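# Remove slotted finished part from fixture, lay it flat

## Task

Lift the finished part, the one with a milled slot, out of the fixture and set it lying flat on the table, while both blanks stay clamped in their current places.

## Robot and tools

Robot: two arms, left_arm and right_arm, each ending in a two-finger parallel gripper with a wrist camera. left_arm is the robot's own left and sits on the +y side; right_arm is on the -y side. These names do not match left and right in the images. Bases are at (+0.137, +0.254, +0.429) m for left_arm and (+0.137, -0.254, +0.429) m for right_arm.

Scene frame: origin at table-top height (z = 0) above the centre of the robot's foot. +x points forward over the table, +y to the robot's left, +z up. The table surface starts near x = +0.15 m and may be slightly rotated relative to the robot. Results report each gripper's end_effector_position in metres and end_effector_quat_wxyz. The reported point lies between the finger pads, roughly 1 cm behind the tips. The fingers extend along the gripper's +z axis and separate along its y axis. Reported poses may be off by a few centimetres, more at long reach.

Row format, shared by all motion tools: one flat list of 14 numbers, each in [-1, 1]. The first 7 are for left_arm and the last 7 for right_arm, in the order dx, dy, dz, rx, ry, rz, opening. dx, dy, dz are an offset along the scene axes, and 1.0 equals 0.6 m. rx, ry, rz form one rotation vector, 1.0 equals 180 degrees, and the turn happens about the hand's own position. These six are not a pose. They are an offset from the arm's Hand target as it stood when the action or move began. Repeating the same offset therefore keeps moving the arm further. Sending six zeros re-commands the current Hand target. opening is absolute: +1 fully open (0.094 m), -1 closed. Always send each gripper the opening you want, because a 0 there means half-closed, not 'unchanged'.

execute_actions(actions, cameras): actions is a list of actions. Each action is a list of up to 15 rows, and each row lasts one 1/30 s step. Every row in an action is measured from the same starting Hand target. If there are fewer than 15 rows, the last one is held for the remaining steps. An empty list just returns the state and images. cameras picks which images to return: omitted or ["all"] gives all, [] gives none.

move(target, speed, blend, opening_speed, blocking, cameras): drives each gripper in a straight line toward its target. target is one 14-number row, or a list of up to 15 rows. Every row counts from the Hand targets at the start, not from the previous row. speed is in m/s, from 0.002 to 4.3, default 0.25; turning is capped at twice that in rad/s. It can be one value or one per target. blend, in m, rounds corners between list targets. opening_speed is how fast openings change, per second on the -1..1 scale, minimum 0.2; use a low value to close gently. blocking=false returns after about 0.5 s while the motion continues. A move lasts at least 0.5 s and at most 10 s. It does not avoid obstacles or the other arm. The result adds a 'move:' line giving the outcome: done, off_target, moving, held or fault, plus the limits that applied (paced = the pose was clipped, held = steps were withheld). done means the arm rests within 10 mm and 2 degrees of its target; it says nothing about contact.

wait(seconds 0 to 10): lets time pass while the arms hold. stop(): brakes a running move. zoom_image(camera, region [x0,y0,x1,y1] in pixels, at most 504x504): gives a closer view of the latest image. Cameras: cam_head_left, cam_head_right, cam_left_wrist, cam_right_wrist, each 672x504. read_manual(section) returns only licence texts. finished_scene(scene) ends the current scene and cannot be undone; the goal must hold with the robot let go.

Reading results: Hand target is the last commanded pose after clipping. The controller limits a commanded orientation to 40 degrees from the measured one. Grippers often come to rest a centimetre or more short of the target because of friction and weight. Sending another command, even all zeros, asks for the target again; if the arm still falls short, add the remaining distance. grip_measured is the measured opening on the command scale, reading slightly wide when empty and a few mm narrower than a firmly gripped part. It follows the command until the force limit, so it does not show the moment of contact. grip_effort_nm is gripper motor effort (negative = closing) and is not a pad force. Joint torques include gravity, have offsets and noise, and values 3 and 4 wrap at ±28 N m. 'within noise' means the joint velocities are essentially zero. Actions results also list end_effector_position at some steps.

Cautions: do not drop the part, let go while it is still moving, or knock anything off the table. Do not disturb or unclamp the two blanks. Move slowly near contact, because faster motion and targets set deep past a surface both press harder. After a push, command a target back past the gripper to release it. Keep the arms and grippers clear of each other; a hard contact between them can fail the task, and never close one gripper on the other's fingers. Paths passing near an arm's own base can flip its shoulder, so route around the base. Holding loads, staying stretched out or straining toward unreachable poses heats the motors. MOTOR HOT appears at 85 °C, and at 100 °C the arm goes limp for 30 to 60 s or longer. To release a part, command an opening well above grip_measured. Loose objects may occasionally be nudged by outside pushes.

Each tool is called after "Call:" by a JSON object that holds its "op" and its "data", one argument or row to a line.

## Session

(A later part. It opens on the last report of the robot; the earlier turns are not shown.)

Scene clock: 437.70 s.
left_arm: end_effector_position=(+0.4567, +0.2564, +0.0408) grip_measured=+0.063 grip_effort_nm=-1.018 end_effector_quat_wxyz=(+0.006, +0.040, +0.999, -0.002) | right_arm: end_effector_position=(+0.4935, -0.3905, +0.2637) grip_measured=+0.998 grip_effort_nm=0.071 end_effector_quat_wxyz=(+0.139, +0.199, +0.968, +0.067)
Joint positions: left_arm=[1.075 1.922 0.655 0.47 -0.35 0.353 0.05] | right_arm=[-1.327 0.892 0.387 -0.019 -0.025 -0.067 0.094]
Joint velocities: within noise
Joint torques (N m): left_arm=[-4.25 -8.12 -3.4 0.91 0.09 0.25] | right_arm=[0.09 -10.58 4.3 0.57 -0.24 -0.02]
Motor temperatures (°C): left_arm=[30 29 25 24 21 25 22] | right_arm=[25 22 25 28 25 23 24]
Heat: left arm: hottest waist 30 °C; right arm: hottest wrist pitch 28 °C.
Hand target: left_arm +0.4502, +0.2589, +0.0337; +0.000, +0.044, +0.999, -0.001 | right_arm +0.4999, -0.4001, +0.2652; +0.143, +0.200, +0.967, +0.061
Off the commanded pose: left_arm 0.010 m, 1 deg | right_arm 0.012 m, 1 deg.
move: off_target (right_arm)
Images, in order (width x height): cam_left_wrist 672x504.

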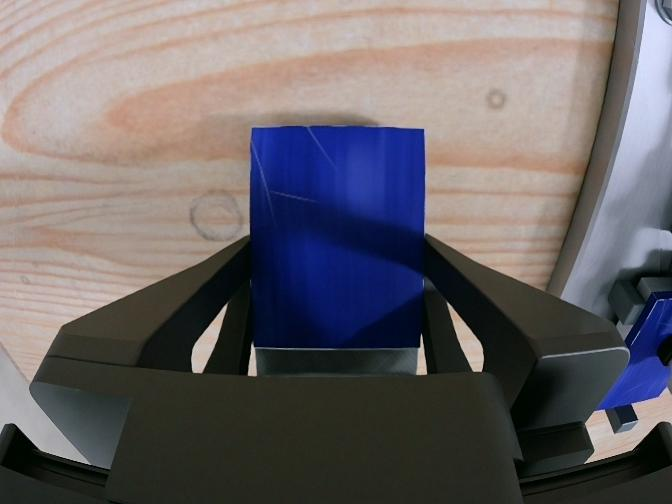

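Call:
{"op": "move", "data": {
  "target": [0.0, 0, -0.0083, 0.0, 0.0, 0, 0.03, 0, 0, 0, 0, 0, 0, 1],
  "speed": 0.03,
  "opening_speed": 0.2,
  "cameras": ["cam_left_wrist"]
}}

Call:
{"op": "zoom_image", "data": {
  "camera": "cam_left_wrist",
  "region": [210, 90, 470, 370]
}}

Scene clock: 440.40 s.
left_arm: end_effector_position=(+0.4570, +0.2565, +0.0358) grip_measured=+0.063 grip_effort_nm=-1.023 end_effector_quat_wxyz=(+0.006, +0.040, +0.999, -0.002) | right_arm: end_effector_position=(+0.4935, -0.3905, +0.2637) grip_measured=+0.998 grip_effort_nm=0.076 end_effector_quat_wxyz=(+0.139, +0.199, +0.968, +0.067)
Joint positions: left_arm=[1.079 1.936 0.665 0.476 -0.347 0.357 0.05] | right_arm=[-1.327 0.892 0.387 -0.019 -0.025 -0.067 0.094]
Joint velocities: within noise
Joint torques (N m): left_arm=[-3.96 -8.23 -3.45 0.91 0.07 0.27] | right_arm=[0.09 -10.52 4.3 0.57 -0.24 -0.02]
Motor temperatures (°C): left_arm=[30 29 25 24 21 25 22] | right_arm=[25 22 25 28 25 23 24]
Heat: left arm: hottest waist 30 °C; right arm: hottest wrist pitch 28 °C.
Hand target: left_arm +0.4501, +0.2590, +0.0287; +0.000, +0.044, +0.999, -0.001 | right_arm +0.4999, -0.4001, +0.2652; +0.143, +0.200, +0.967, +0.061
Off the commanded pose: left_arm 0.010 m, 1 deg | right_arm 0.012 m, 1 deg.
move: off_target (right_arm)
Images, in order (width x height): cam_left_wrist 672x504.

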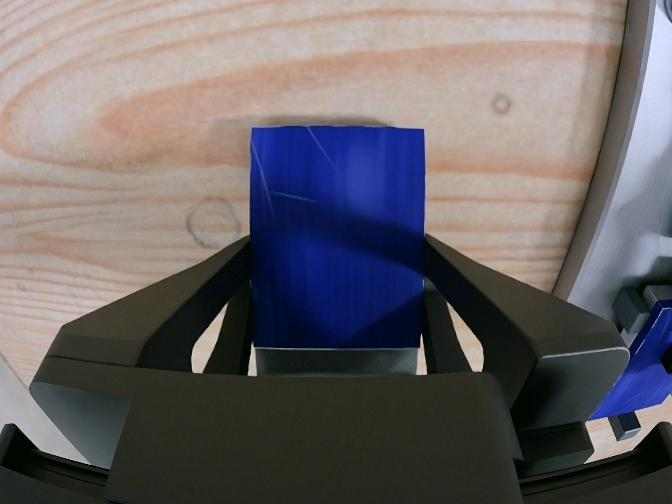

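Scaled by 1.800 from the camera's 672x504 image, which has a finer 960x720 frame.

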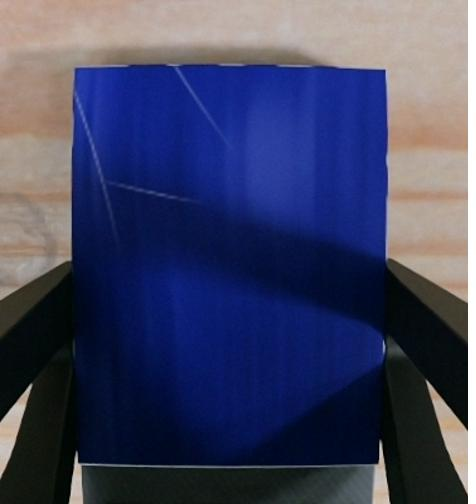

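Call:
{"op": "move", "data": {
  "target": [0.0, 0, -0.0083, 0.0, 0.0, 0, 0.045, 0, 0, 0, 0, 0, 0, 1],
  "speed": 0.03,
  "opening_speed": 0.2,
  "cameras": ["cam_left_wrist"]
}}

Call:
{"op": "zoom_image", "data": {
  "camera": "cam_left_wrist",
  "region": [210, 90, 470, 370]
}}

Scene clock: 443.27 s.
left_arm: end_effector_position=(+0.4574, +0.2565, +0.0317) grip_measured=+0.063 grip_effort_nm=-1.018 end_effector_quat_wxyz=(+0.007, +0.040, +0.999, -0.002) | right_arm: end_effector_position=(+0.4935, -0.3905, +0.2637) grip_measured=+0.998 grip_effort_nm=0.071 end_effector_quat_wxyz=(+0.139, +0.199, +0.968, +0.067)
Joint positions: left_arm=[1.083 1.948 0.674 0.481 -0.344 0.359 0.05] | right_arm=[-1.327 0.892 0.387 -0.019 -0.025 -0.067 0.094]
Joint velocities: within noise
Joint torques (N m): left_arm=[-3.84 -8.23 -3.32 0.8 0.08 0.27] | right_arm=[0.09 -10.52 4.3 0.57 -0.24 -0.02]
Motor temperatures (°C): left_arm=[30 29 25 24 21 25 22] | right_arm=[25 22 25 28 25 23 24]
Heat: left arm: hottest waist 30 °C; right arm: hottest wrist pitch 28 °C.
Hand target: left_arm +0.4501, +0.2591, +0.0237; +0.000, +0.044, +0.999, -0.001 | right_arm +0.4999, -0.4001, +0.2652; +0.143, +0.200, +0.967, +0.061
Off the commanded pose: left_arm 0.011 m, 1 deg | right_arm 0.012 m, 1 deg.
move: off_target (left_arm, right_arm)
Images, in order (width x height): cam_left_wrist 672x504.

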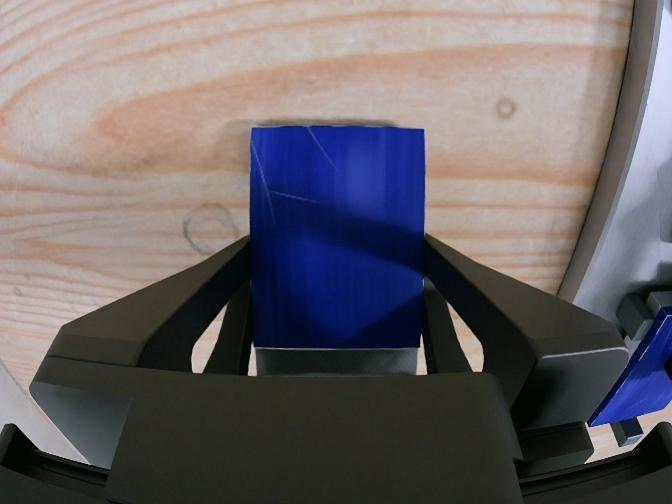

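Scaled by 1.800 from the camera's 672x504 image, which has a finer 960x720 frame.

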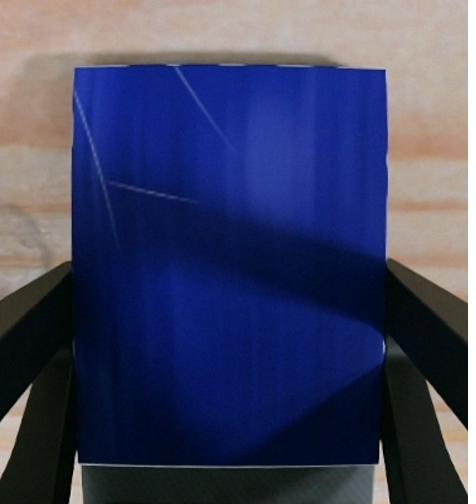

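Call:
{"op": "move", "data": {
  "target": [0.0, 0, -0.0083, 0.0, 0.0, 0, 0.055, 0, 0, 0, 0, 0, 0, 1],
  "speed": 0.03,
  "opening_speed": 0.2,
  "cameras": ["cam_left_wrist", "cam_head_left"]
}}

Call:
{"op": "zoom_image", "data": {
  "camera": "cam_head_left",
  "region": [60, 140, 220, 280]
}}

Scene clock: 445.73 s.
left_arm: end_effector_position=(+0.4574, +0.2566, +0.0311) grip_measured=+0.063 grip_effort_nm=-1.028 end_effector_quat_wxyz=(+0.008, +0.040, +0.999, -0.002) | right_arm: end_effector_position=(+0.4935, -0.3905, +0.2637) grip_measured=+0.998 grip_effort_nm=0.076 end_effector_quat_wxyz=(+0.139, +0.199, +0.968, +0.067)
Joint positions: left_arm=[1.084 1.95 0.674 0.486 -0.342 0.361 0.05] | right_arm=[-1.327 0.892 0.387 -0.019 -0.025 -0.067 0.094]
Joint velocities: within noise
Joint torques (N m): left_arm=[-3.84 -7.24 -2.51 0.87 0.16 0.24] | right_arm=[0.09 -10.52 4.3 0.55 -0.24 -0.02]
Motor temperatures (°C): left_arm=[30 29 25 24 21 25 22] | right_arm=[25 22 25 28 25 23 24]
Heat: left arm: hottest waist 30 °C; right arm: hottest wrist pitch 28 °C.
Hand target: left_arm +0.4501, +0.2591, +0.0187; +0.000, +0.044, +0.999, -0.001 | right_arm +0.4999, -0.4001, +0.2652; +0.143, +0.200, +0.967, +0.061
Off the commanded pose: left_arm 0.015 m, 1 deg | right_arm 0.012 m, 1 deg.
move: off_target (left_arm, right_arm)
Images, in order (width x height): cam_head_left 672x504, cam_left_wrist 672x504.

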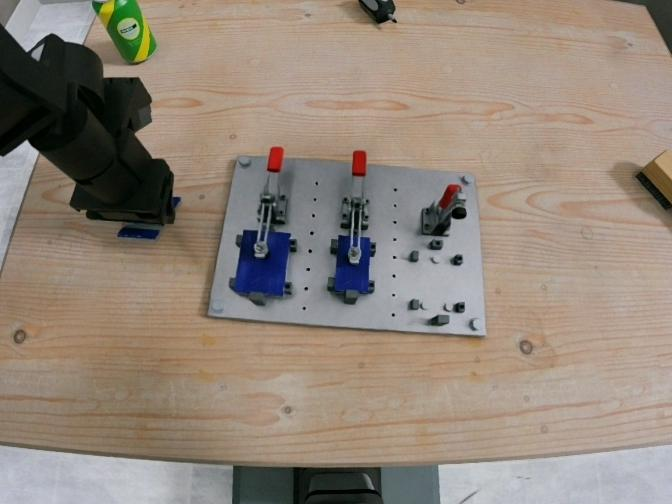

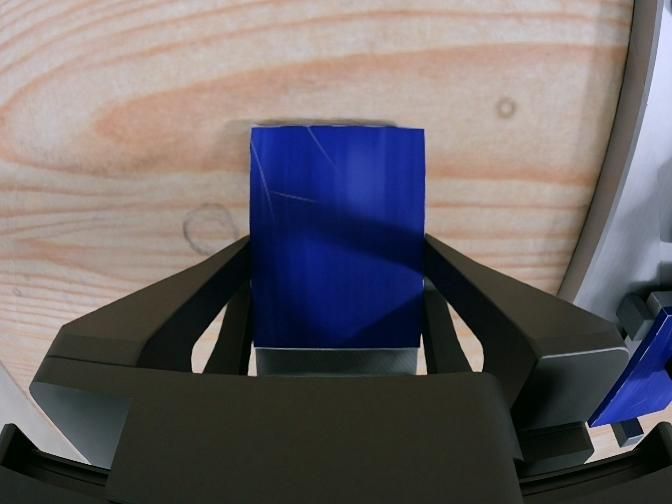

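Scaled by 3.150 from the camera's 672x504 image, which has a finer 960x720 frame.

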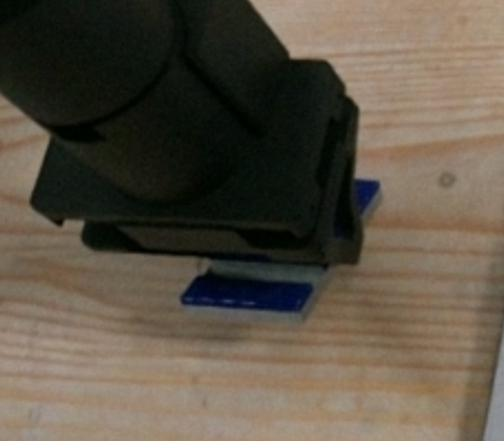

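Call:
{"op": "move", "data": {
  "target": [0.0, 0, 0.0, 0.0, 0.0, 0, 0.066, 0, 0, 0, 0, 0, 0, 1],
  "speed": 0.03,
  "opening_speed": 0.2,
  "cameras": ["cam_left_wrist"]
}}

Scene clock: 449.13 s.
left_arm: end_effector_position=(+0.4574, +0.2565, +0.0311) grip_measured=+0.070 grip_effort_nm=-0.799 end_effector_quat_wxyz=(+0.008, +0.040, +0.999, -0.002) | right_arm: end_effector_position=(+0.4935, -0.3905, +0.2637) grip_measured=+0.998 grip_effort_nm=0.076 end_effector_quat_wxyz=(+0.139, +0.199, +0.968, +0.067)
Joint positions: left_arm=[1.084 1.951 0.674 0.487 -0.342 0.362 0.05] | right_arm=[-1.327 0.892 0.387 -0.019 -0.025 -0.067 0.094]
Joint velocities: within noise
Joint torques (N m): left_arm=[-3.9 -7.24 -2.48 0.81 0.13 0.24] | right_arm=[0.09 -10.52 4.3 0.55 -0.24 -0.02]
Motor temperatures (°C): left_arm=[30 29 25 24 21 25 23] | right_arm=[25 22 25 28 25 23 24]
Heat: left arm: hottest waist 30 °C; right arm: hottest wrist pitch 28 °C.
Hand target: left_arm +0.4502, +0.2590, +0.0187; +0.000, +0.044, +0.999, -0.001 | right_arm +0.4999, -0.4001, +0.2652; +0.143, +0.200, +0.967, +0.061
Off the commanded pose: left_arm 0.015 m, 1 deg | right_arm 0.012 m, 1 deg.
move: off_target (left_arm, right_arm)
Images, in order (width x height): cam_left_wrist 672x504.

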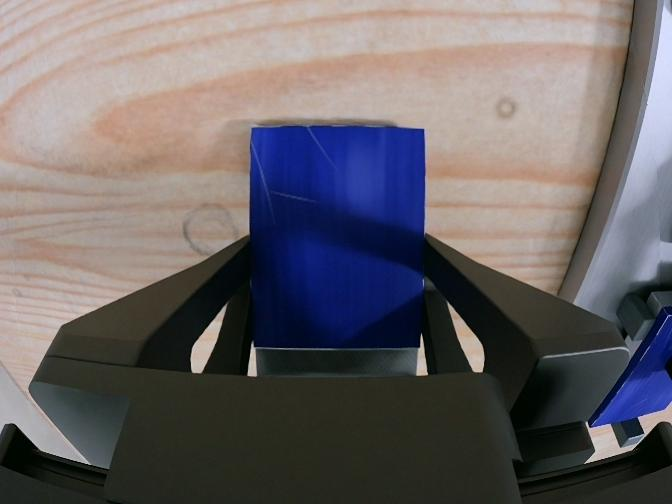

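Call:
{"op": "move", "data": {
  "target": [0.0, 0, -0.008, 0.0, 0.0, 0, 0.076, 0, 0, 0, 0, 0, 0, 1],
  "speed": 0.03,
  "opening_speed": 0.2,
  "cameras": ["cam_left_wrist"]
}}

Scene clock: 451.33 s.
left_arm: end_effector_position=(+0.4532, +0.2566, +0.0237) grip_measured=+0.081 grip_effort_nm=-0.242 end_effector_quat_wxyz=(+0.003, +0.041, +0.999, -0.002) | right_arm: end_effector_position=(+0.4935, -0.3905, +0.2637) grip_measured=+0.998 grip_effort_nm=0.076 end_effector_quat_wxyz=(+0.139, +0.199, +0.968, +0.067)
Joint positions: left_arm=[1.092 1.973 0.686 0.488 -0.34 0.366 0.051] | right_arm=[-1.327 0.892 0.387 -0.019 -0.025 -0.067 0.094]
Joint velocities: within noise
Joint torques (N m): left_arm=[-4.13 -7.82 -2.76 0.87 0.18 0.24] | right_arm=[0.09 -10.52 4.3 0.55 -0.24 -0.02]
Motor temperatures (°C): left_arm=[30 29 25 24 21 25 22] | right_arm=[25 22 25 28 25 23 24]
Heat: left arm: hottest waist 30 °C; right arm: hottest wrist pitch 28 °C.
Hand target: left_arm +0.4501, +0.2590, +0.0140; +0.000, +0.044, +0.999, -0.001 | right_arm +0.4999, -0.4001, +0.2652; +0.143, +0.200, +0.967, +0.061
Off the commanded pose: left_arm 0.010 m, 0 deg | right_arm 0.012 m, 1 deg.
move: off_target (right_arm)
Images, in order (width x height): cam_left_wrist 672x504.

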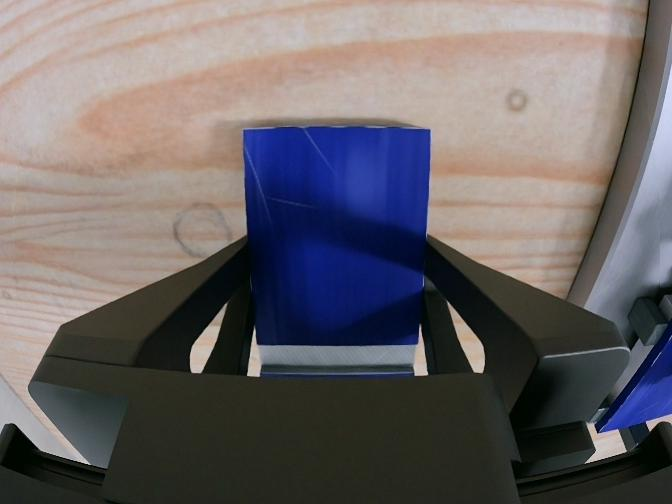

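Call:
{"op": "move", "data": {
  "target": [0.0, 0, -0.012, 0.0, 0.0, 0, 0.078, 0, 0, 0, 0, 0, 0, 1],
  "speed": 0.03,
  "opening_speed": 0.2,
  "cameras": ["cam_left_wrist"]
}}

Scene clock: 453.77 s.
left_arm: end_effector_position=(+0.4537, +0.2553, +0.0161) grip_measured=+0.082 grip_effort_nm=-0.208 end_effector_quat_wxyz=(+0.003, +0.042, +0.999, -0.004) | right_arm: end_effector_position=(+0.4935, -0.3905, +0.2637) grip_measured=+0.998 grip_effort_nm=0.076 end_effector_quat_wxyz=(+0.139, +0.199, +0.968, +0.067)
Joint positions: left_arm=[1.096 1.996 0.703 0.494 -0.334 0.371 0.051] | right_arm=[-1.327 0.892 0.387 -0.019 -0.025 -0.067 0.094]
Joint velocities: within noise
Joint torques (N m): left_arm=[-4.01 -8.29 -2.91 0.9 0.11 0.23] | right_arm=[0.09 -10.58 4.29 0.55 -0.24 -0.02]
Motor temperatures (°C): left_arm=[30 29 25 24 21 25 22] | right_arm=[25 22 25 28 25 23 24]
Heat: left arm: hottest waist 30 °C; right arm: hottest wrist pitch 28 °C.
Hand target: left_arm +0.4500, +0.2590, +0.0068; +0.000, +0.044, +0.999, -0.001 | right_arm +0.4999, -0.4001, +0.2652; +0.143, +0.200, +0.967, +0.061
Off the commanded pose: left_arm 0.011 m, 1 deg | right_arm 0.012 m, 1 deg.
move: off_target (left_arm, right_arm)
Images, in order (width x height): cam_left_wrist 672x504.

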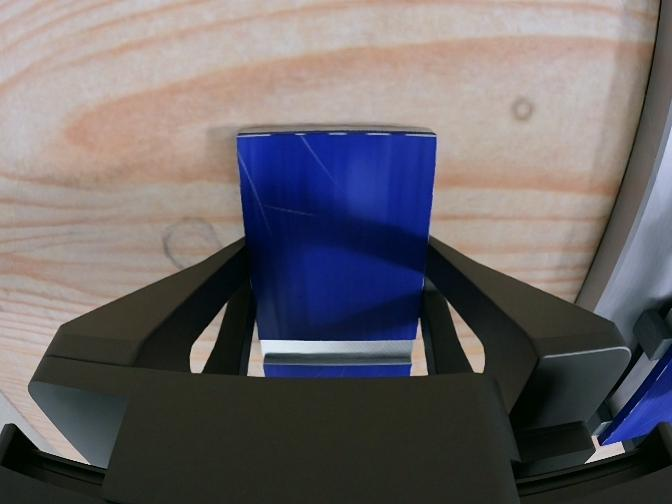

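Call:
{"op": "move", "data": {
  "target": [0.0, 0, -0.007, 0.0, 0.0, 0, 0.078, 0, 0, 0, 0, 0, 0, 1],
  "speed": 0.03,
  "opening_speed": 0.2,
  "cameras": ["cam_left_wrist", "cam_head_left"]
}}

Call:
{"op": "zoom_image", "data": {
  "camera": "cam_head_left",
  "region": [60, 140, 220, 280]
}}

Scene clock: 456.20 s.
left_arm: end_effector_position=(+0.4540, +0.2553, +0.0155) grip_measured=+0.082 grip_effort_nm=-0.212 end_effector_quat_wxyz=(+0.004, +0.042, +0.999, -0.004) | right_arm: end_effector_position=(+0.4935, -0.3905, +0.2637) grip_measured=+0.998 grip_effort_nm=0.076 end_effector_quat_wxyz=(+0.139, +0.199, +0.968, +0.067)
Joint positions: left_arm=[1.097 1.998 0.705 0.497 -0.333 0.372 0.051] | right_arm=[-1.327 0.892 0.387 -0.019 -0.025 -0.067 0.094]
Joint velocities: within noise
Joint torques (N m): left_arm=[-3.9 -7.47 -2.21 1.03 0.17 0.24] | right_arm=[0.09 -10.58 4.3 0.55 -0.24 -0.02]
Motor temperatures (°C): left_arm=[30 29 25 24 21 25 22] | right_arm=[25 22 25 28 25 23 24]
Heat: left arm: hottest waist 30 °C; right arm: hottest wrist pitch 28 °C.
Hand target: left_arm +0.4502, +0.2590, +0.0025; +0.000, +0.044, +0.999, -0.001 | right_arm +0.4999, -0.4001, +0.2652; +0.143, +0.200, +0.967, +0.061
Off the commanded pose: left_arm 0.014 m, 1 deg | right_arm 0.012 m, 1 deg.
move: off_target (left_arm, right_arm)
Images, in order (width x height): cam_head_left 672x504, cam_left_wrist 672x504.

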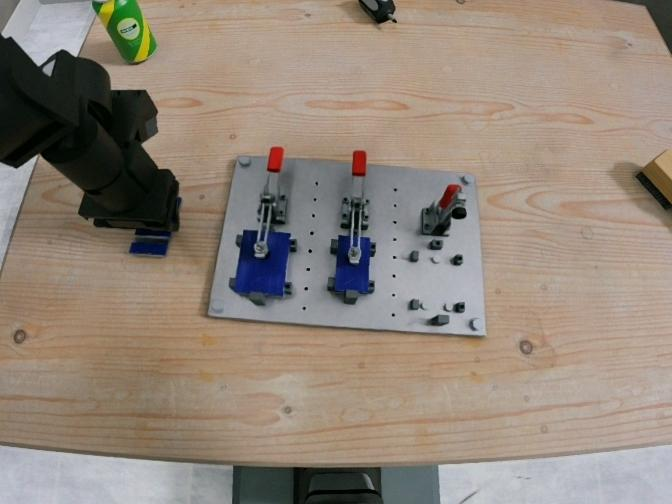

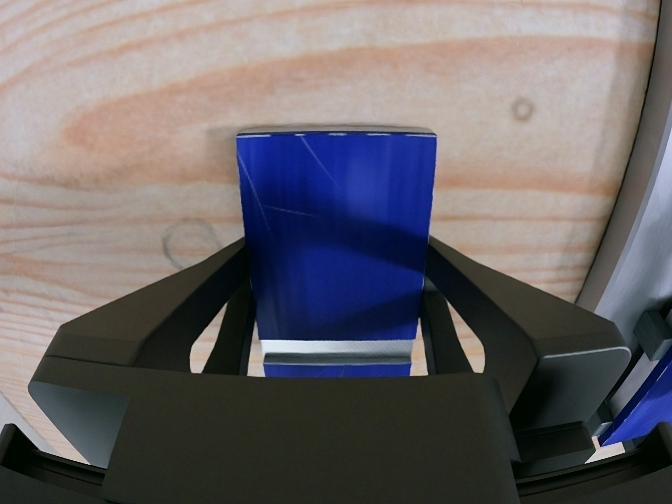

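Scaled by 3.150 from the camera's 672x504 image, which has a finer 960x720 frame.

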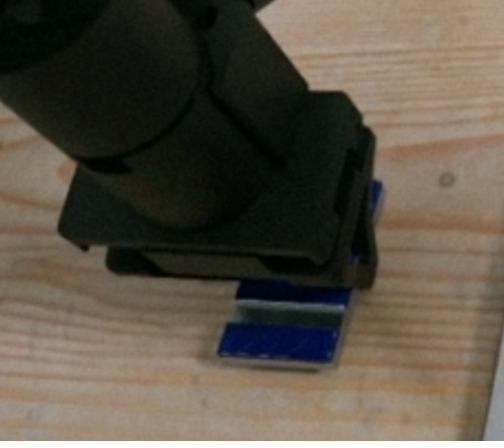

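Call:
{"op": "move", "data": {
  "target": [
    [0.0, 0, 0.006, 0.0, 0.0, 0, 0.078, 0, 0, 0, 0, 0, 0, 1],
    [0.0, 0, 0.006, 0.0, 0.0, 0, 0.088, 0, 0, 0, 0, 0, 0, 1],
    [0.0, 0, 0.006, 0.0, 0.0, 0, 0.1, 0, 0, 0, 0, 0, 0, 1]
  ],
  "speed": 0.03,
  "opening_speed": 0.2,
  "cameras": ["cam_left_wrist", "cam_head_left"]
}}

Call:
{"op": "zoom_image", "data": {
  "camera": "cam_head_left",
  "region": [60, 140, 220, 280]
}}

Scene clock: 460.43 s.
left_arm: end_effector_position=(+0.4540, +0.2553, +0.0155) grip_measured=+0.098 grip_effort_nm=0.120 end_effector_quat_wxyz=(+0.004, +0.043, +0.999, -0.004) | right_arm: end_effector_position=(+0.4935, -0.3905, +0.2637) grip_measured=+0.998 grip_effort_nm=0.081 end_effector_quat_wxyz=(+0.139, +0.199, +0.968, +0.067)
Joint positions: left_arm=[1.097 1.998 0.705 0.497 -0.333 0.373 0.052] | right_arm=[-1.327 0.892 0.387 -0.019 -0.025 -0.067 0.094]
Joint velocities: within noise
Joint torques (N m): left_arm=[-3.96 -8.41 -2.85 0.76 0.05 0.2] | right_arm=[0.09 -10.58 4.29 0.55 -0.24 -0.02]
Motor temperatures (°C): left_arm=[30 29 25 24 21 25 22] | right_arm=[25 22 25 28 25 23 24]
Heat: left arm: hottest waist 30 °C; right arm: hottest wrist pitch 28 °C.
Hand target: left_arm +0.4502, +0.2590, +0.0061; +0.000, +0.044, +0.999, -0.001 | right_arm +0.4999, -0.4001, +0.2652; +0.143, +0.200, +0.967, +0.061
Off the commanded pose: left_arm 0.011 m, 1 deg | right_arm 0.012 m, 1 deg.
move: off_target (left_arm, right_arm); target 2's new opening was sent with left_arm's hand 0.011 m and 1 deg from that target; target 3's new opening was sent with left_arm's hand 0.011 m and 1 deg from that target
Images, in order (width x height): cam_head_left 672x504, cam_left_wrist 672x504.

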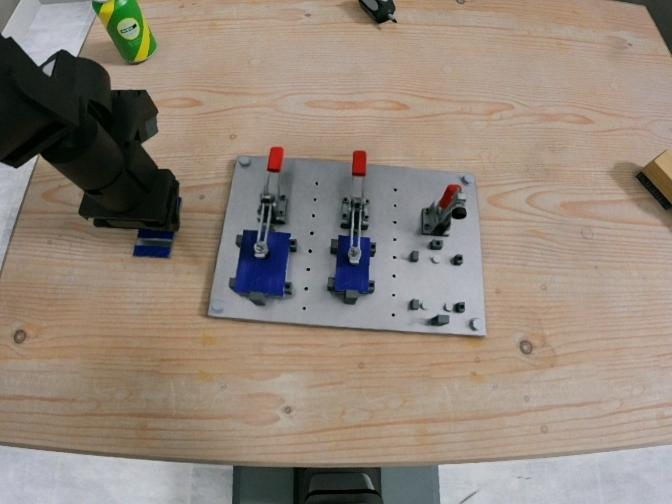

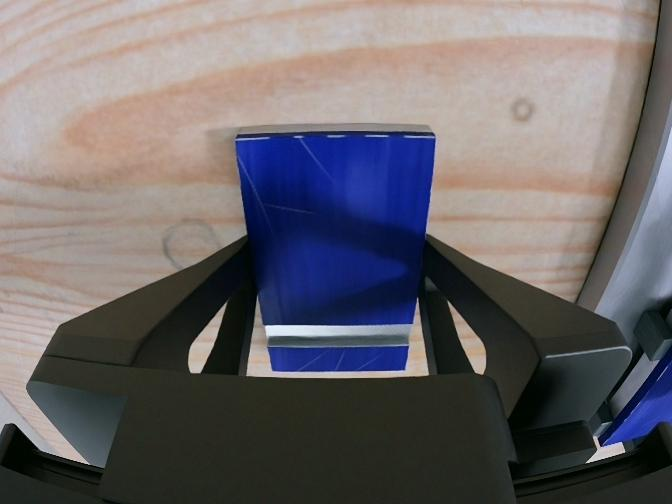

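Scaled by 3.150 from the camera's 672x504 image, which has a finer 960x720 frame.

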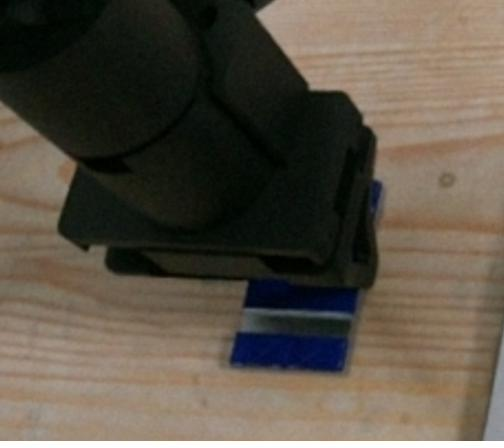

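Call:
{"op": "move", "data": {
  "target": [
    [0.0, 0, 0.0, 0.0, 0.0, 0, 0.4, 0, 0, 0, 0, 0, 0, 1],
    [0.0, 0, 0.25, 0.0, 0.0, 0, 0.4, 0, 0, 0, 0, 0, 0, 1]
  ],
  "speed": 0.1,
  "opening_speed": 0.4,
  "cameras": ["cam_left_wrist", "cam_head_left", "cam_head_right"]
}}

Scene clock: 465.30 s.
left_arm: end_effector_position=(+0.4528, +0.2624, +0.1491) grip_measured=+0.398 grip_effort_nm=0.100 end_effector_quat_wxyz=(-0.001, +0.046, +0.999, +0.002) | right_arm: end_effector_position=(+0.4935, -0.3905, +0.2637) grip_measured=+0.998 grip_effort_nm=0.081 end_effector_quat_wxyz=(+0.139, +0.199, +0.968, +0.067)
Joint positions: left_arm=[0.967 1.547 0.474 0.232 -0.436 0.275 0.066] | right_arm=[-1.327 0.892 0.387 -0.019 -0.025 -0.067 0.094]
Joint velocities: within noise
Joint torques (N m): left_arm=[-5.42 -10.11 -3.17 -0.02 -0.21 -0.08] | right_arm=[0.09 -10.58 4.3 0.55 -0.24 -0.02]
Motor temperatures (°C): left_arm=[30 29 25 24 21 25 22] | right_arm=[25 22 25 28 25 23 24]
Heat: left arm: hottest waist 30 °C; right arm: hottest wrist pitch 28 °C.
Hand target: left_arm +0.4500, +0.2590, +0.1561; +0.000, +0.044, +0.999, -0.001 | right_arm +0.4999, -0.4001, +0.2652; +0.143, +0.200, +0.967, +0.061
Off the commanded pose: left_arm 0.008 m, 0 deg | right_arm 0.012 m, 1 deg.
move: off_target (right_arm)
Images, in order (width x height): cam_head_left 672x504, cam_head_right 672x504, cam_left_wrist 672x504.

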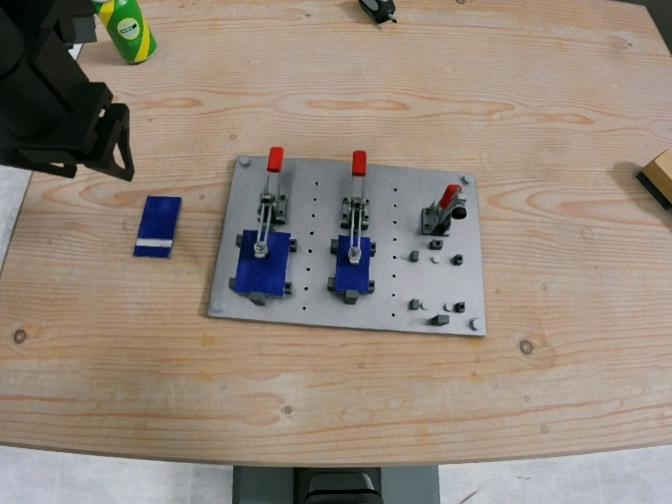

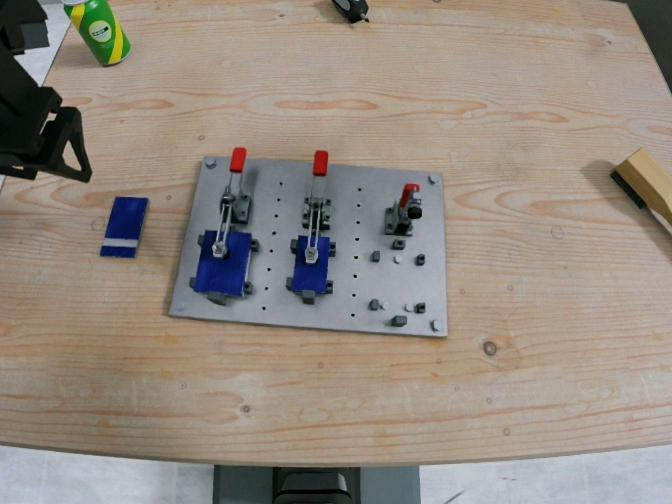

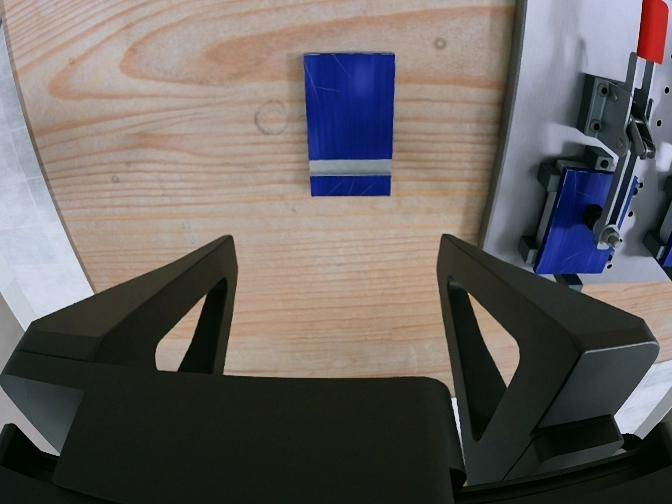

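Call:
{"op": "move", "data": {
  "target": [
    [0, 0, 0, 0, 0, 0, 0.4, -0.0832, 0.1668, -0.342, -0.0351, 0.0935, 0.1012, 0.0]
  ],
  "speed": 0.25,
  "cameras": ["cam_right_wrist", "cam_head_left", "cam_head_right"]
}}

Scene clock: 501.47 s.
left_arm: end_effector_position=(+0.4528, +0.2624, +0.1491) grip_measured=+0.398 grip_effort_nm=0.100 end_effector_quat_wxyz=(-0.001, +0.045, +0.999, +0.002) | right_arm: end_effector_position=(+0.4460, -0.3064, +0.0596) grip_measured=+0.002 grip_effort_nm=-0.090 end_effector_quat_wxyz=(-0.006, +0.052, +0.999, -0.003)
Joint positions: left_arm=[0.967 1.547 0.474 0.232 -0.436 0.274 0.066] | right_arm=[-1.178 1.802 0.601 0.408 0.295 -0.24 0.047]
Joint velocities: within noise
Joint torques (N m): left_arm=[-5.54 -10.17 -3.23 0.16 -0.21 -0.05] | right_arm=[5.36 -12.92 -3.08 0.87 0.02 -0.01]
Motor temperatures (°C): left_arm=[29 29 25 24 21 24 21] | right_arm=[25 22 25 27 25 22 24]
Heat: left arm: hottest waist 29 °C; right arm: hottest wrist pitch 27 °C.
Hand target: left_arm +0.4501, +0.2590, +0.1561; +0.000, +0.044, +0.999, -0.001 | right_arm +0.4500, -0.3000, +0.0600; +0.000, +0.043, +0.999, +0.000
Off the commanded pose: left_arm 0.008 m, 0 deg | right_arm 0.008 m, 1 deg.
move: done
Images, in order (width x height): cam_head_left 672x504, cam_head_right 672x504, cam_right_wrist 672x504.

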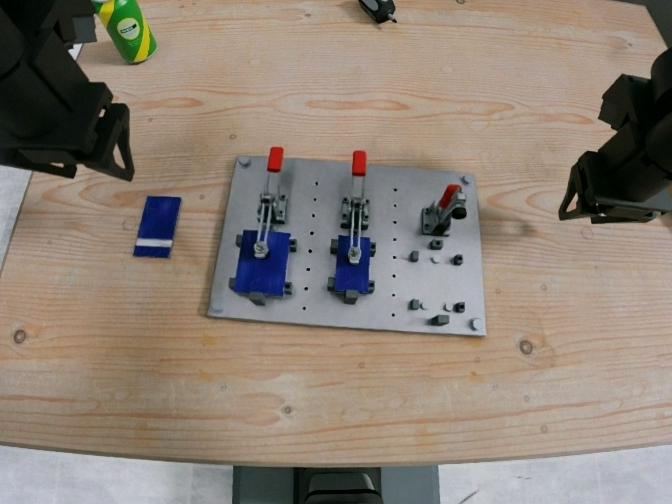

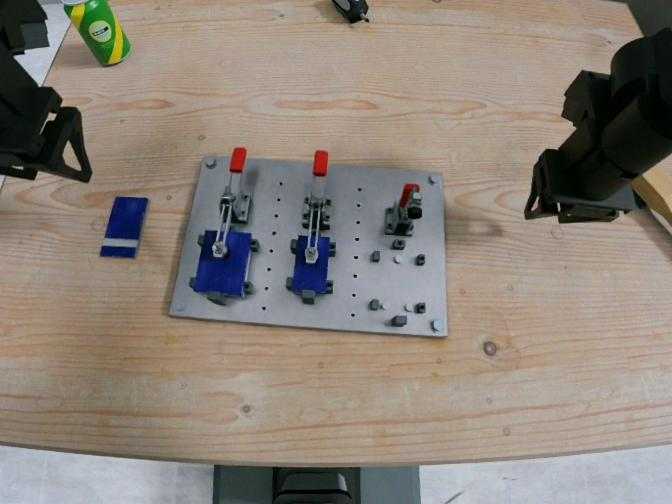

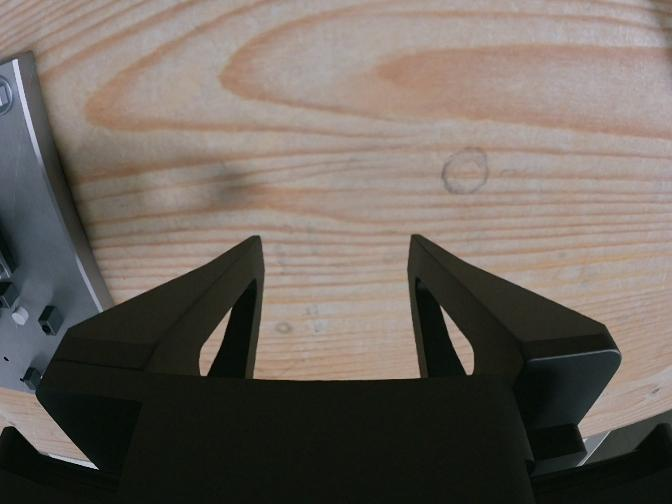

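Call:
{"op": "move", "data": {
  "target": [
    [0, 0, 0, 0, 0, 0, 0.4, 0, 0, -0.075, 0, 0, 0, 0.0]
  ],
  "speed": 0.05,
  "cameras": []
}}

Call:
{"op": "move", "data": {
  "target": [
    [0, 0, 0, 0, 0, 0, 0.4, 0, 0, -0.015, 0, 0, 0, 0.0]
  ],
  "speed": 0.03,
  "cameras": []
}}

Call:
{"op": "move", "data": {
  "target": [
    [0, 0, 0, 0, 0, 0, 0.4, 0, 0, -0.01, 0, 0, 0, 0.0]
  ],
  "speed": 0.03,
  "cameras": ["cam_right_wrist"]
}}

Scene clock: 505.60 s.
left_arm: end_effector_position=(+0.4528, +0.2624, +0.1491) grip_measured=+0.398 grip_effort_nm=0.105 end_effector_quat_wxyz=(-0.001, +0.045, +0.999, +0.002) | right_arm: end_effector_position=(+0.4540, -0.2933, +0.0195) grip_measured=+0.002 grip_effort_nm=-0.095 end_effector_quat_wxyz=(+0.002, +0.041, +0.999, +0.004)
Joint positions: left_arm=[0.967 1.547 0.474 0.232 -0.436 0.273 0.066] | right_arm=[-1.178 1.935 0.691 0.462 0.276 -0.265 0.047]
Joint velocities: within noise
Joint torques (N m): left_arm=[-5.54 -9.99 -3.21 0.1 -0.21 -0.03] | right_arm=[3.08 -12.81 -3.33 0.83 -0.12 -0.03]
Motor temperatures (°C): left_arm=[29 29 25 24 21 24 21] | right_arm=[25 22 25 27 25 22 24]
Heat: left arm: hottest waist 29 °C; right arm: hottest wrist pitch 27 °C.
Hand target: left_arm +0.4501, +0.2590, +0.1561; +0.000, +0.044, +0.999, -0.001 | right_arm +0.4500, -0.3000, +0.0150; +0.000, +0.043, +0.999, +0.000
Off the commanded pose: left_arm 0.008 m, 0 deg | right_arm 0.009 m, 1 deg.
move: done
No camera images: "cameras" was empty.

Scene clock: 506.43 s.
left_arm: end_effector_position=(+0.4528, +0.2624, +0.1491) grip_measured=+0.398 grip_effort_nm=0.110 end_effector_quat_wxyz=(-0.001, +0.045, +0.999, +0.002) | right_arm: end_effector_position=(+0.4544, -0.2935, +0.0109) grip_measured=+0.002 grip_effort_nm=-0.095 end_effector_quat_wxyz=(+0.002, +0.041, +0.999, +0.004)
Joint positions: left_arm=[0.967 1.547 0.474 0.232 -0.436 0.273 0.066] | right_arm=[-1.184 1.959 0.71 0.469 0.272 -0.269 0.047]
Joint velocities: within noise
Joint torques (N m): left_arm=[-5.42 -9.99 -3.22 0.16 -0.2 -0.03] | right_arm=[3.14 -12.81 -3.32 0.91 -0.13 0]
Motor temperatures (°C): left_arm=[29 29 25 24 21 24 21] | right_arm=[25 22 25 27 25 22 24]
Heat: left arm: hottest waist 29 °C; right arm: hottest wrist pitch 27 °C.
Hand target: left_arm +0.4501, +0.2590, +0.1561; +0.000, +0.044, +0.999, -0.001 | right_arm +0.4499, -0.3001, +0.0059; +0.000, +0.043, +0.999, +0.000
Off the commanded pose: left_arm 0.008 m, 0 deg | right_arm 0.009 m, 1 deg.
move: done
No camera images: "cameras" was empty.

Scene clock: 507.13 s.
left_arm: end_effector_position=(+0.4528, +0.2624, +0.1491) grip_measured=+0.398 grip_effort_nm=0.105 end_effector_quat_wxyz=(-0.001, +0.045, +0.999, +0.002) | right_arm: end_effector_position=(+0.4546, -0.2935, +0.0106) grip_measured=+0.002 grip_effort_nm=-0.100 end_effector_quat_wxyz=(+0.003, +0.041, +0.999, +0.004)
Joint positions: left_arm=[0.967 1.547 0.474 0.232 -0.436 0.273 0.066] | right_arm=[-1.184 1.961 0.71 0.472 0.272 -0.271 0.047]
Joint velocities: within noise
Joint torques (N m): left_arm=[-5.89 -10.05 -3.22 0.09 -0.21 -0.04] | right_arm=[2.84 -11.46 -2.33 0.96 -0.23 -0.02]
Motor temperatures (°C): left_arm=[29 29 25 24 21 24 21] | right_arm=[25 23 25 27 25 22 24]
Heat: left arm: hottest waist 29 °C; right arm: hottest wrist pitch 27 °C.
Hand target: left_arm +0.4501, +0.2590, +0.1561; +0.000, +0.044, +0.999, -0.001 | right_arm +0.4500, -0.3001, +0.0000; +0.000, +0.043, +0.999, +0.000
Off the commanded pose: left_arm 0.008 m, 0 deg | right_arm 0.013 m, 1 deg.
move: off_target (right_arm)
Images, in order (width x height): cam_right_wrist 672x504.

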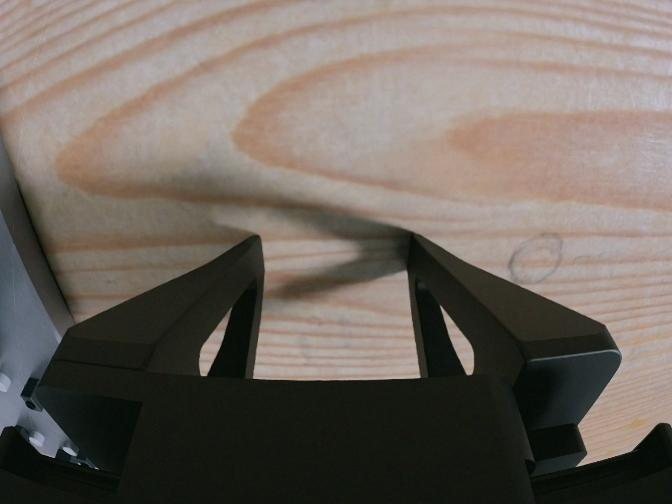

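Call:
{"op": "move", "data": {
  "target": [
    [0, 0, 0, 0, 0, 0, 0.4, 0, 0, 0.2, 0, 0, 0, 0.49],
    [0, 0, 0, 0, 0, 0, 0.4, -0.14, 0.1333, 0.2833, -0.0145, -0.166, 0, 0.49],
    [0, 0, 0, 0, 0, 0, 0.4, -0.14, 0.3167, 0.2333, -0.0145, -0.166, 0, 0.49]
  ],
  "speed": 0.25,
  "blend": 0.02,
  "cameras": ["cam_head_left", "cam_right_wrist"]
}}

Scene clock: 514.13 s.
left_arm: end_effector_position=(+0.4528, +0.2624, +0.1491) grip_measured=+0.398 grip_effort_nm=0.100 end_effector_quat_wxyz=(-0.001, +0.045, +0.999, +0.002) | right_arm: end_effector_position=(+0.3666, -0.1158, +0.1369) grip_measured=+0.488 grip_effort_nm=0.076 end_effector_quat_wxyz=(+0.213, +0.043, +0.976, -0.024)
Joint positions: left_arm=[0.967 1.547 0.474 0.232 -0.436 0.273 0.066] | right_arm=[-0.541 2.47 0.419 1.561 0.765 -0.072 0.07]
Joint velocities: within noise
Joint torques (N m): left_arm=[-5.66 -9.93 -3.22 0.17 -0.21 -0.03] | right_arm=[9.76 -8.41 -4.85 1.63 0.04 0.14]
Motor temperatures (°C): left_arm=[29 29 25 24 21 24 21] | right_arm=[25 23 25 27 25 22 24]
Heat: left arm: hottest waist 29 °C; right arm: hottest wrist pitch 27 °C.
Hand target: left_arm +0.4501, +0.2590, +0.1561; +0.000, +0.044, +0.999, -0.001 | right_arm +0.3660, -0.1100, +0.1400; +0.259, +0.042, +0.965, -0.012
Off the commanded pose: left_arm 0.008 m, 0 deg | right_arm 0.007 m, 6 deg.
joint sent to its limit (right arm) — joint 4 (wrist pitch), upper limit. The joint targets are off in orientation, not in position.
move: off_target (right_arm)
Images, in order (width x height): cam_head_left 672x504, cam_right_wrist 672x504.

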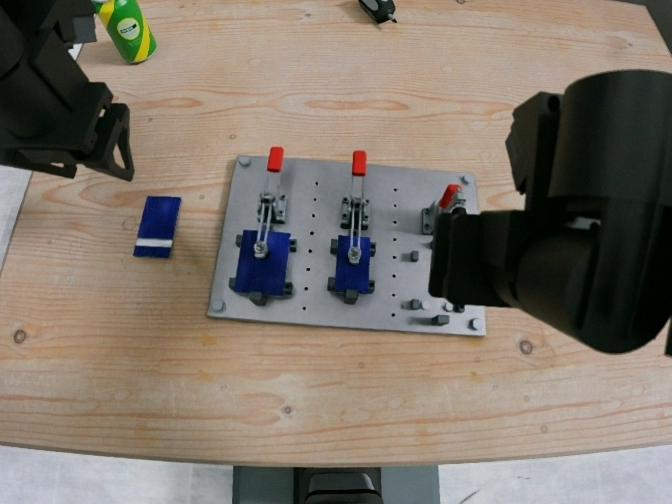

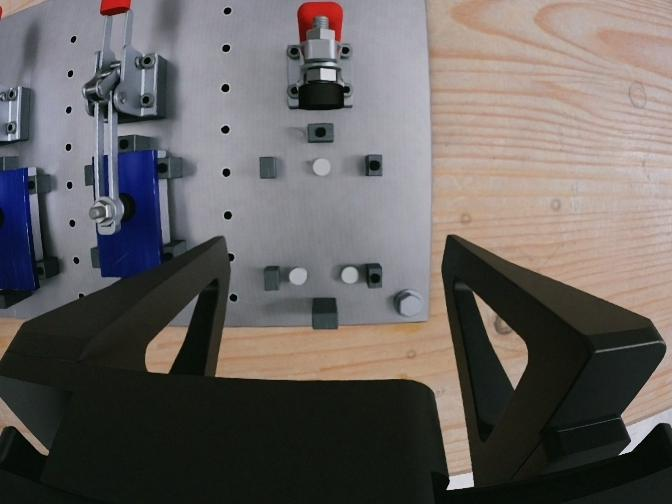

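Call:
{"op": "move", "data": {
  "target": [
    [0, 0, 0, 0, 0, 0, 0.4, 0.0, -0.15, 0.05, 0, 0, 0, 0.49],
    [0.0, 0, 0.05, 0, 0, 0, 0.28, 0.14, -0.4, 0.15, 0.0145, 0.166, 0, 0.49],
    [0.0833, -0.6317, 0.07, 0, 0, 0, 0.28, 0.14, -0.4, 0.15, 0.0145, 0.166, 0, 0.49]
  ],
  "speed": 0.3,
  "blend": 0.02,
  "cameras": ["cam_head_left", "cam_left_wrist"]
}}

Scene clock: 523.33 s.
left_arm: end_effector_position=(+0.5038, -0.1124, +0.2024) grip_measured=+0.282 grip_effort_nm=-0.100 end_effector_quat_wxyz=(+0.002, +0.045, +0.999, -0.003) | right_arm: end_effector_position=(+0.4488, -0.3445, +0.2327) grip_measured=+0.488 grip_effort_nm=0.076 end_effector_quat_wxyz=(+0.005, +0.035, +0.999, +0.003)
Joint positions: left_arm=[0.191 2.146 1.186 -0.397 -0.805 -0.574 0.06] | right_arm=[-1.128 1.052 0.398 -0.132 0.312 -0.243 0.07]
Joint velocities: within noise
Joint torques (N m): left_arm=[-15.03 -9.58 4.25 -0.01 -0.3 0] | right_arm=[0.91 -9.58 2.41 0.13 -0.12 0.13]
Motor temperatures (°C): left_arm=[29 29 25 24 21 24 21] | right_arm=[25 23 25 27 25 22 24]
Heat: left arm: hottest waist 29 °C; right arm: hottest wrist pitch 27 °C.
Hand target: left_arm +0.5001, -0.1200, +0.1981; +0.000, +0.044, +0.999, -0.001 | right_arm +0.4499, -0.3499, +0.2300; +0.000, +0.043, +0.999, +0.000
Off the commanded pose: left_arm 0.009 m, 0 deg | right_arm 0.006 m, 1 deg.
move: done; blend cut to 0 m at target 2
Images, in order (width x height): cam_head_left 672x504, cam_left_wrist 672x504.

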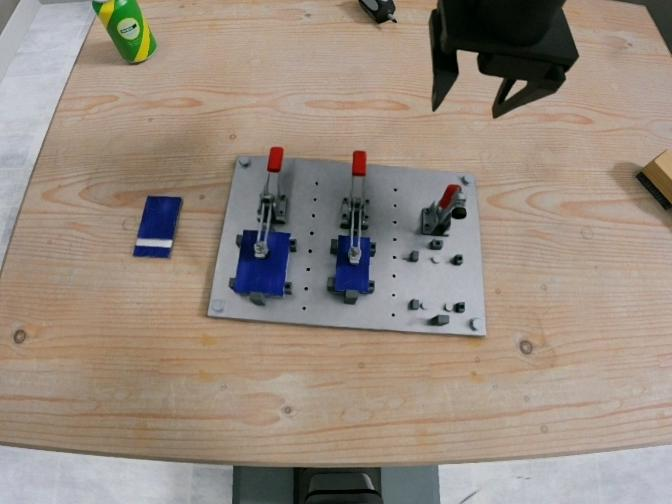

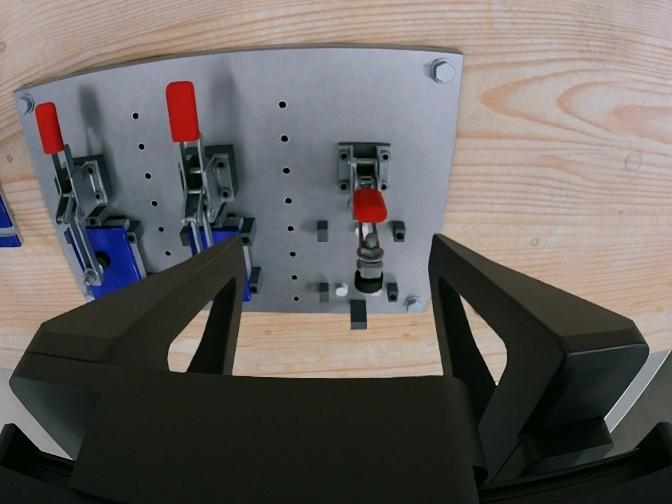

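Call:
{"op": "finished_scene", "data": {
  "scene": 1
}}

The scene is finished: the task was done.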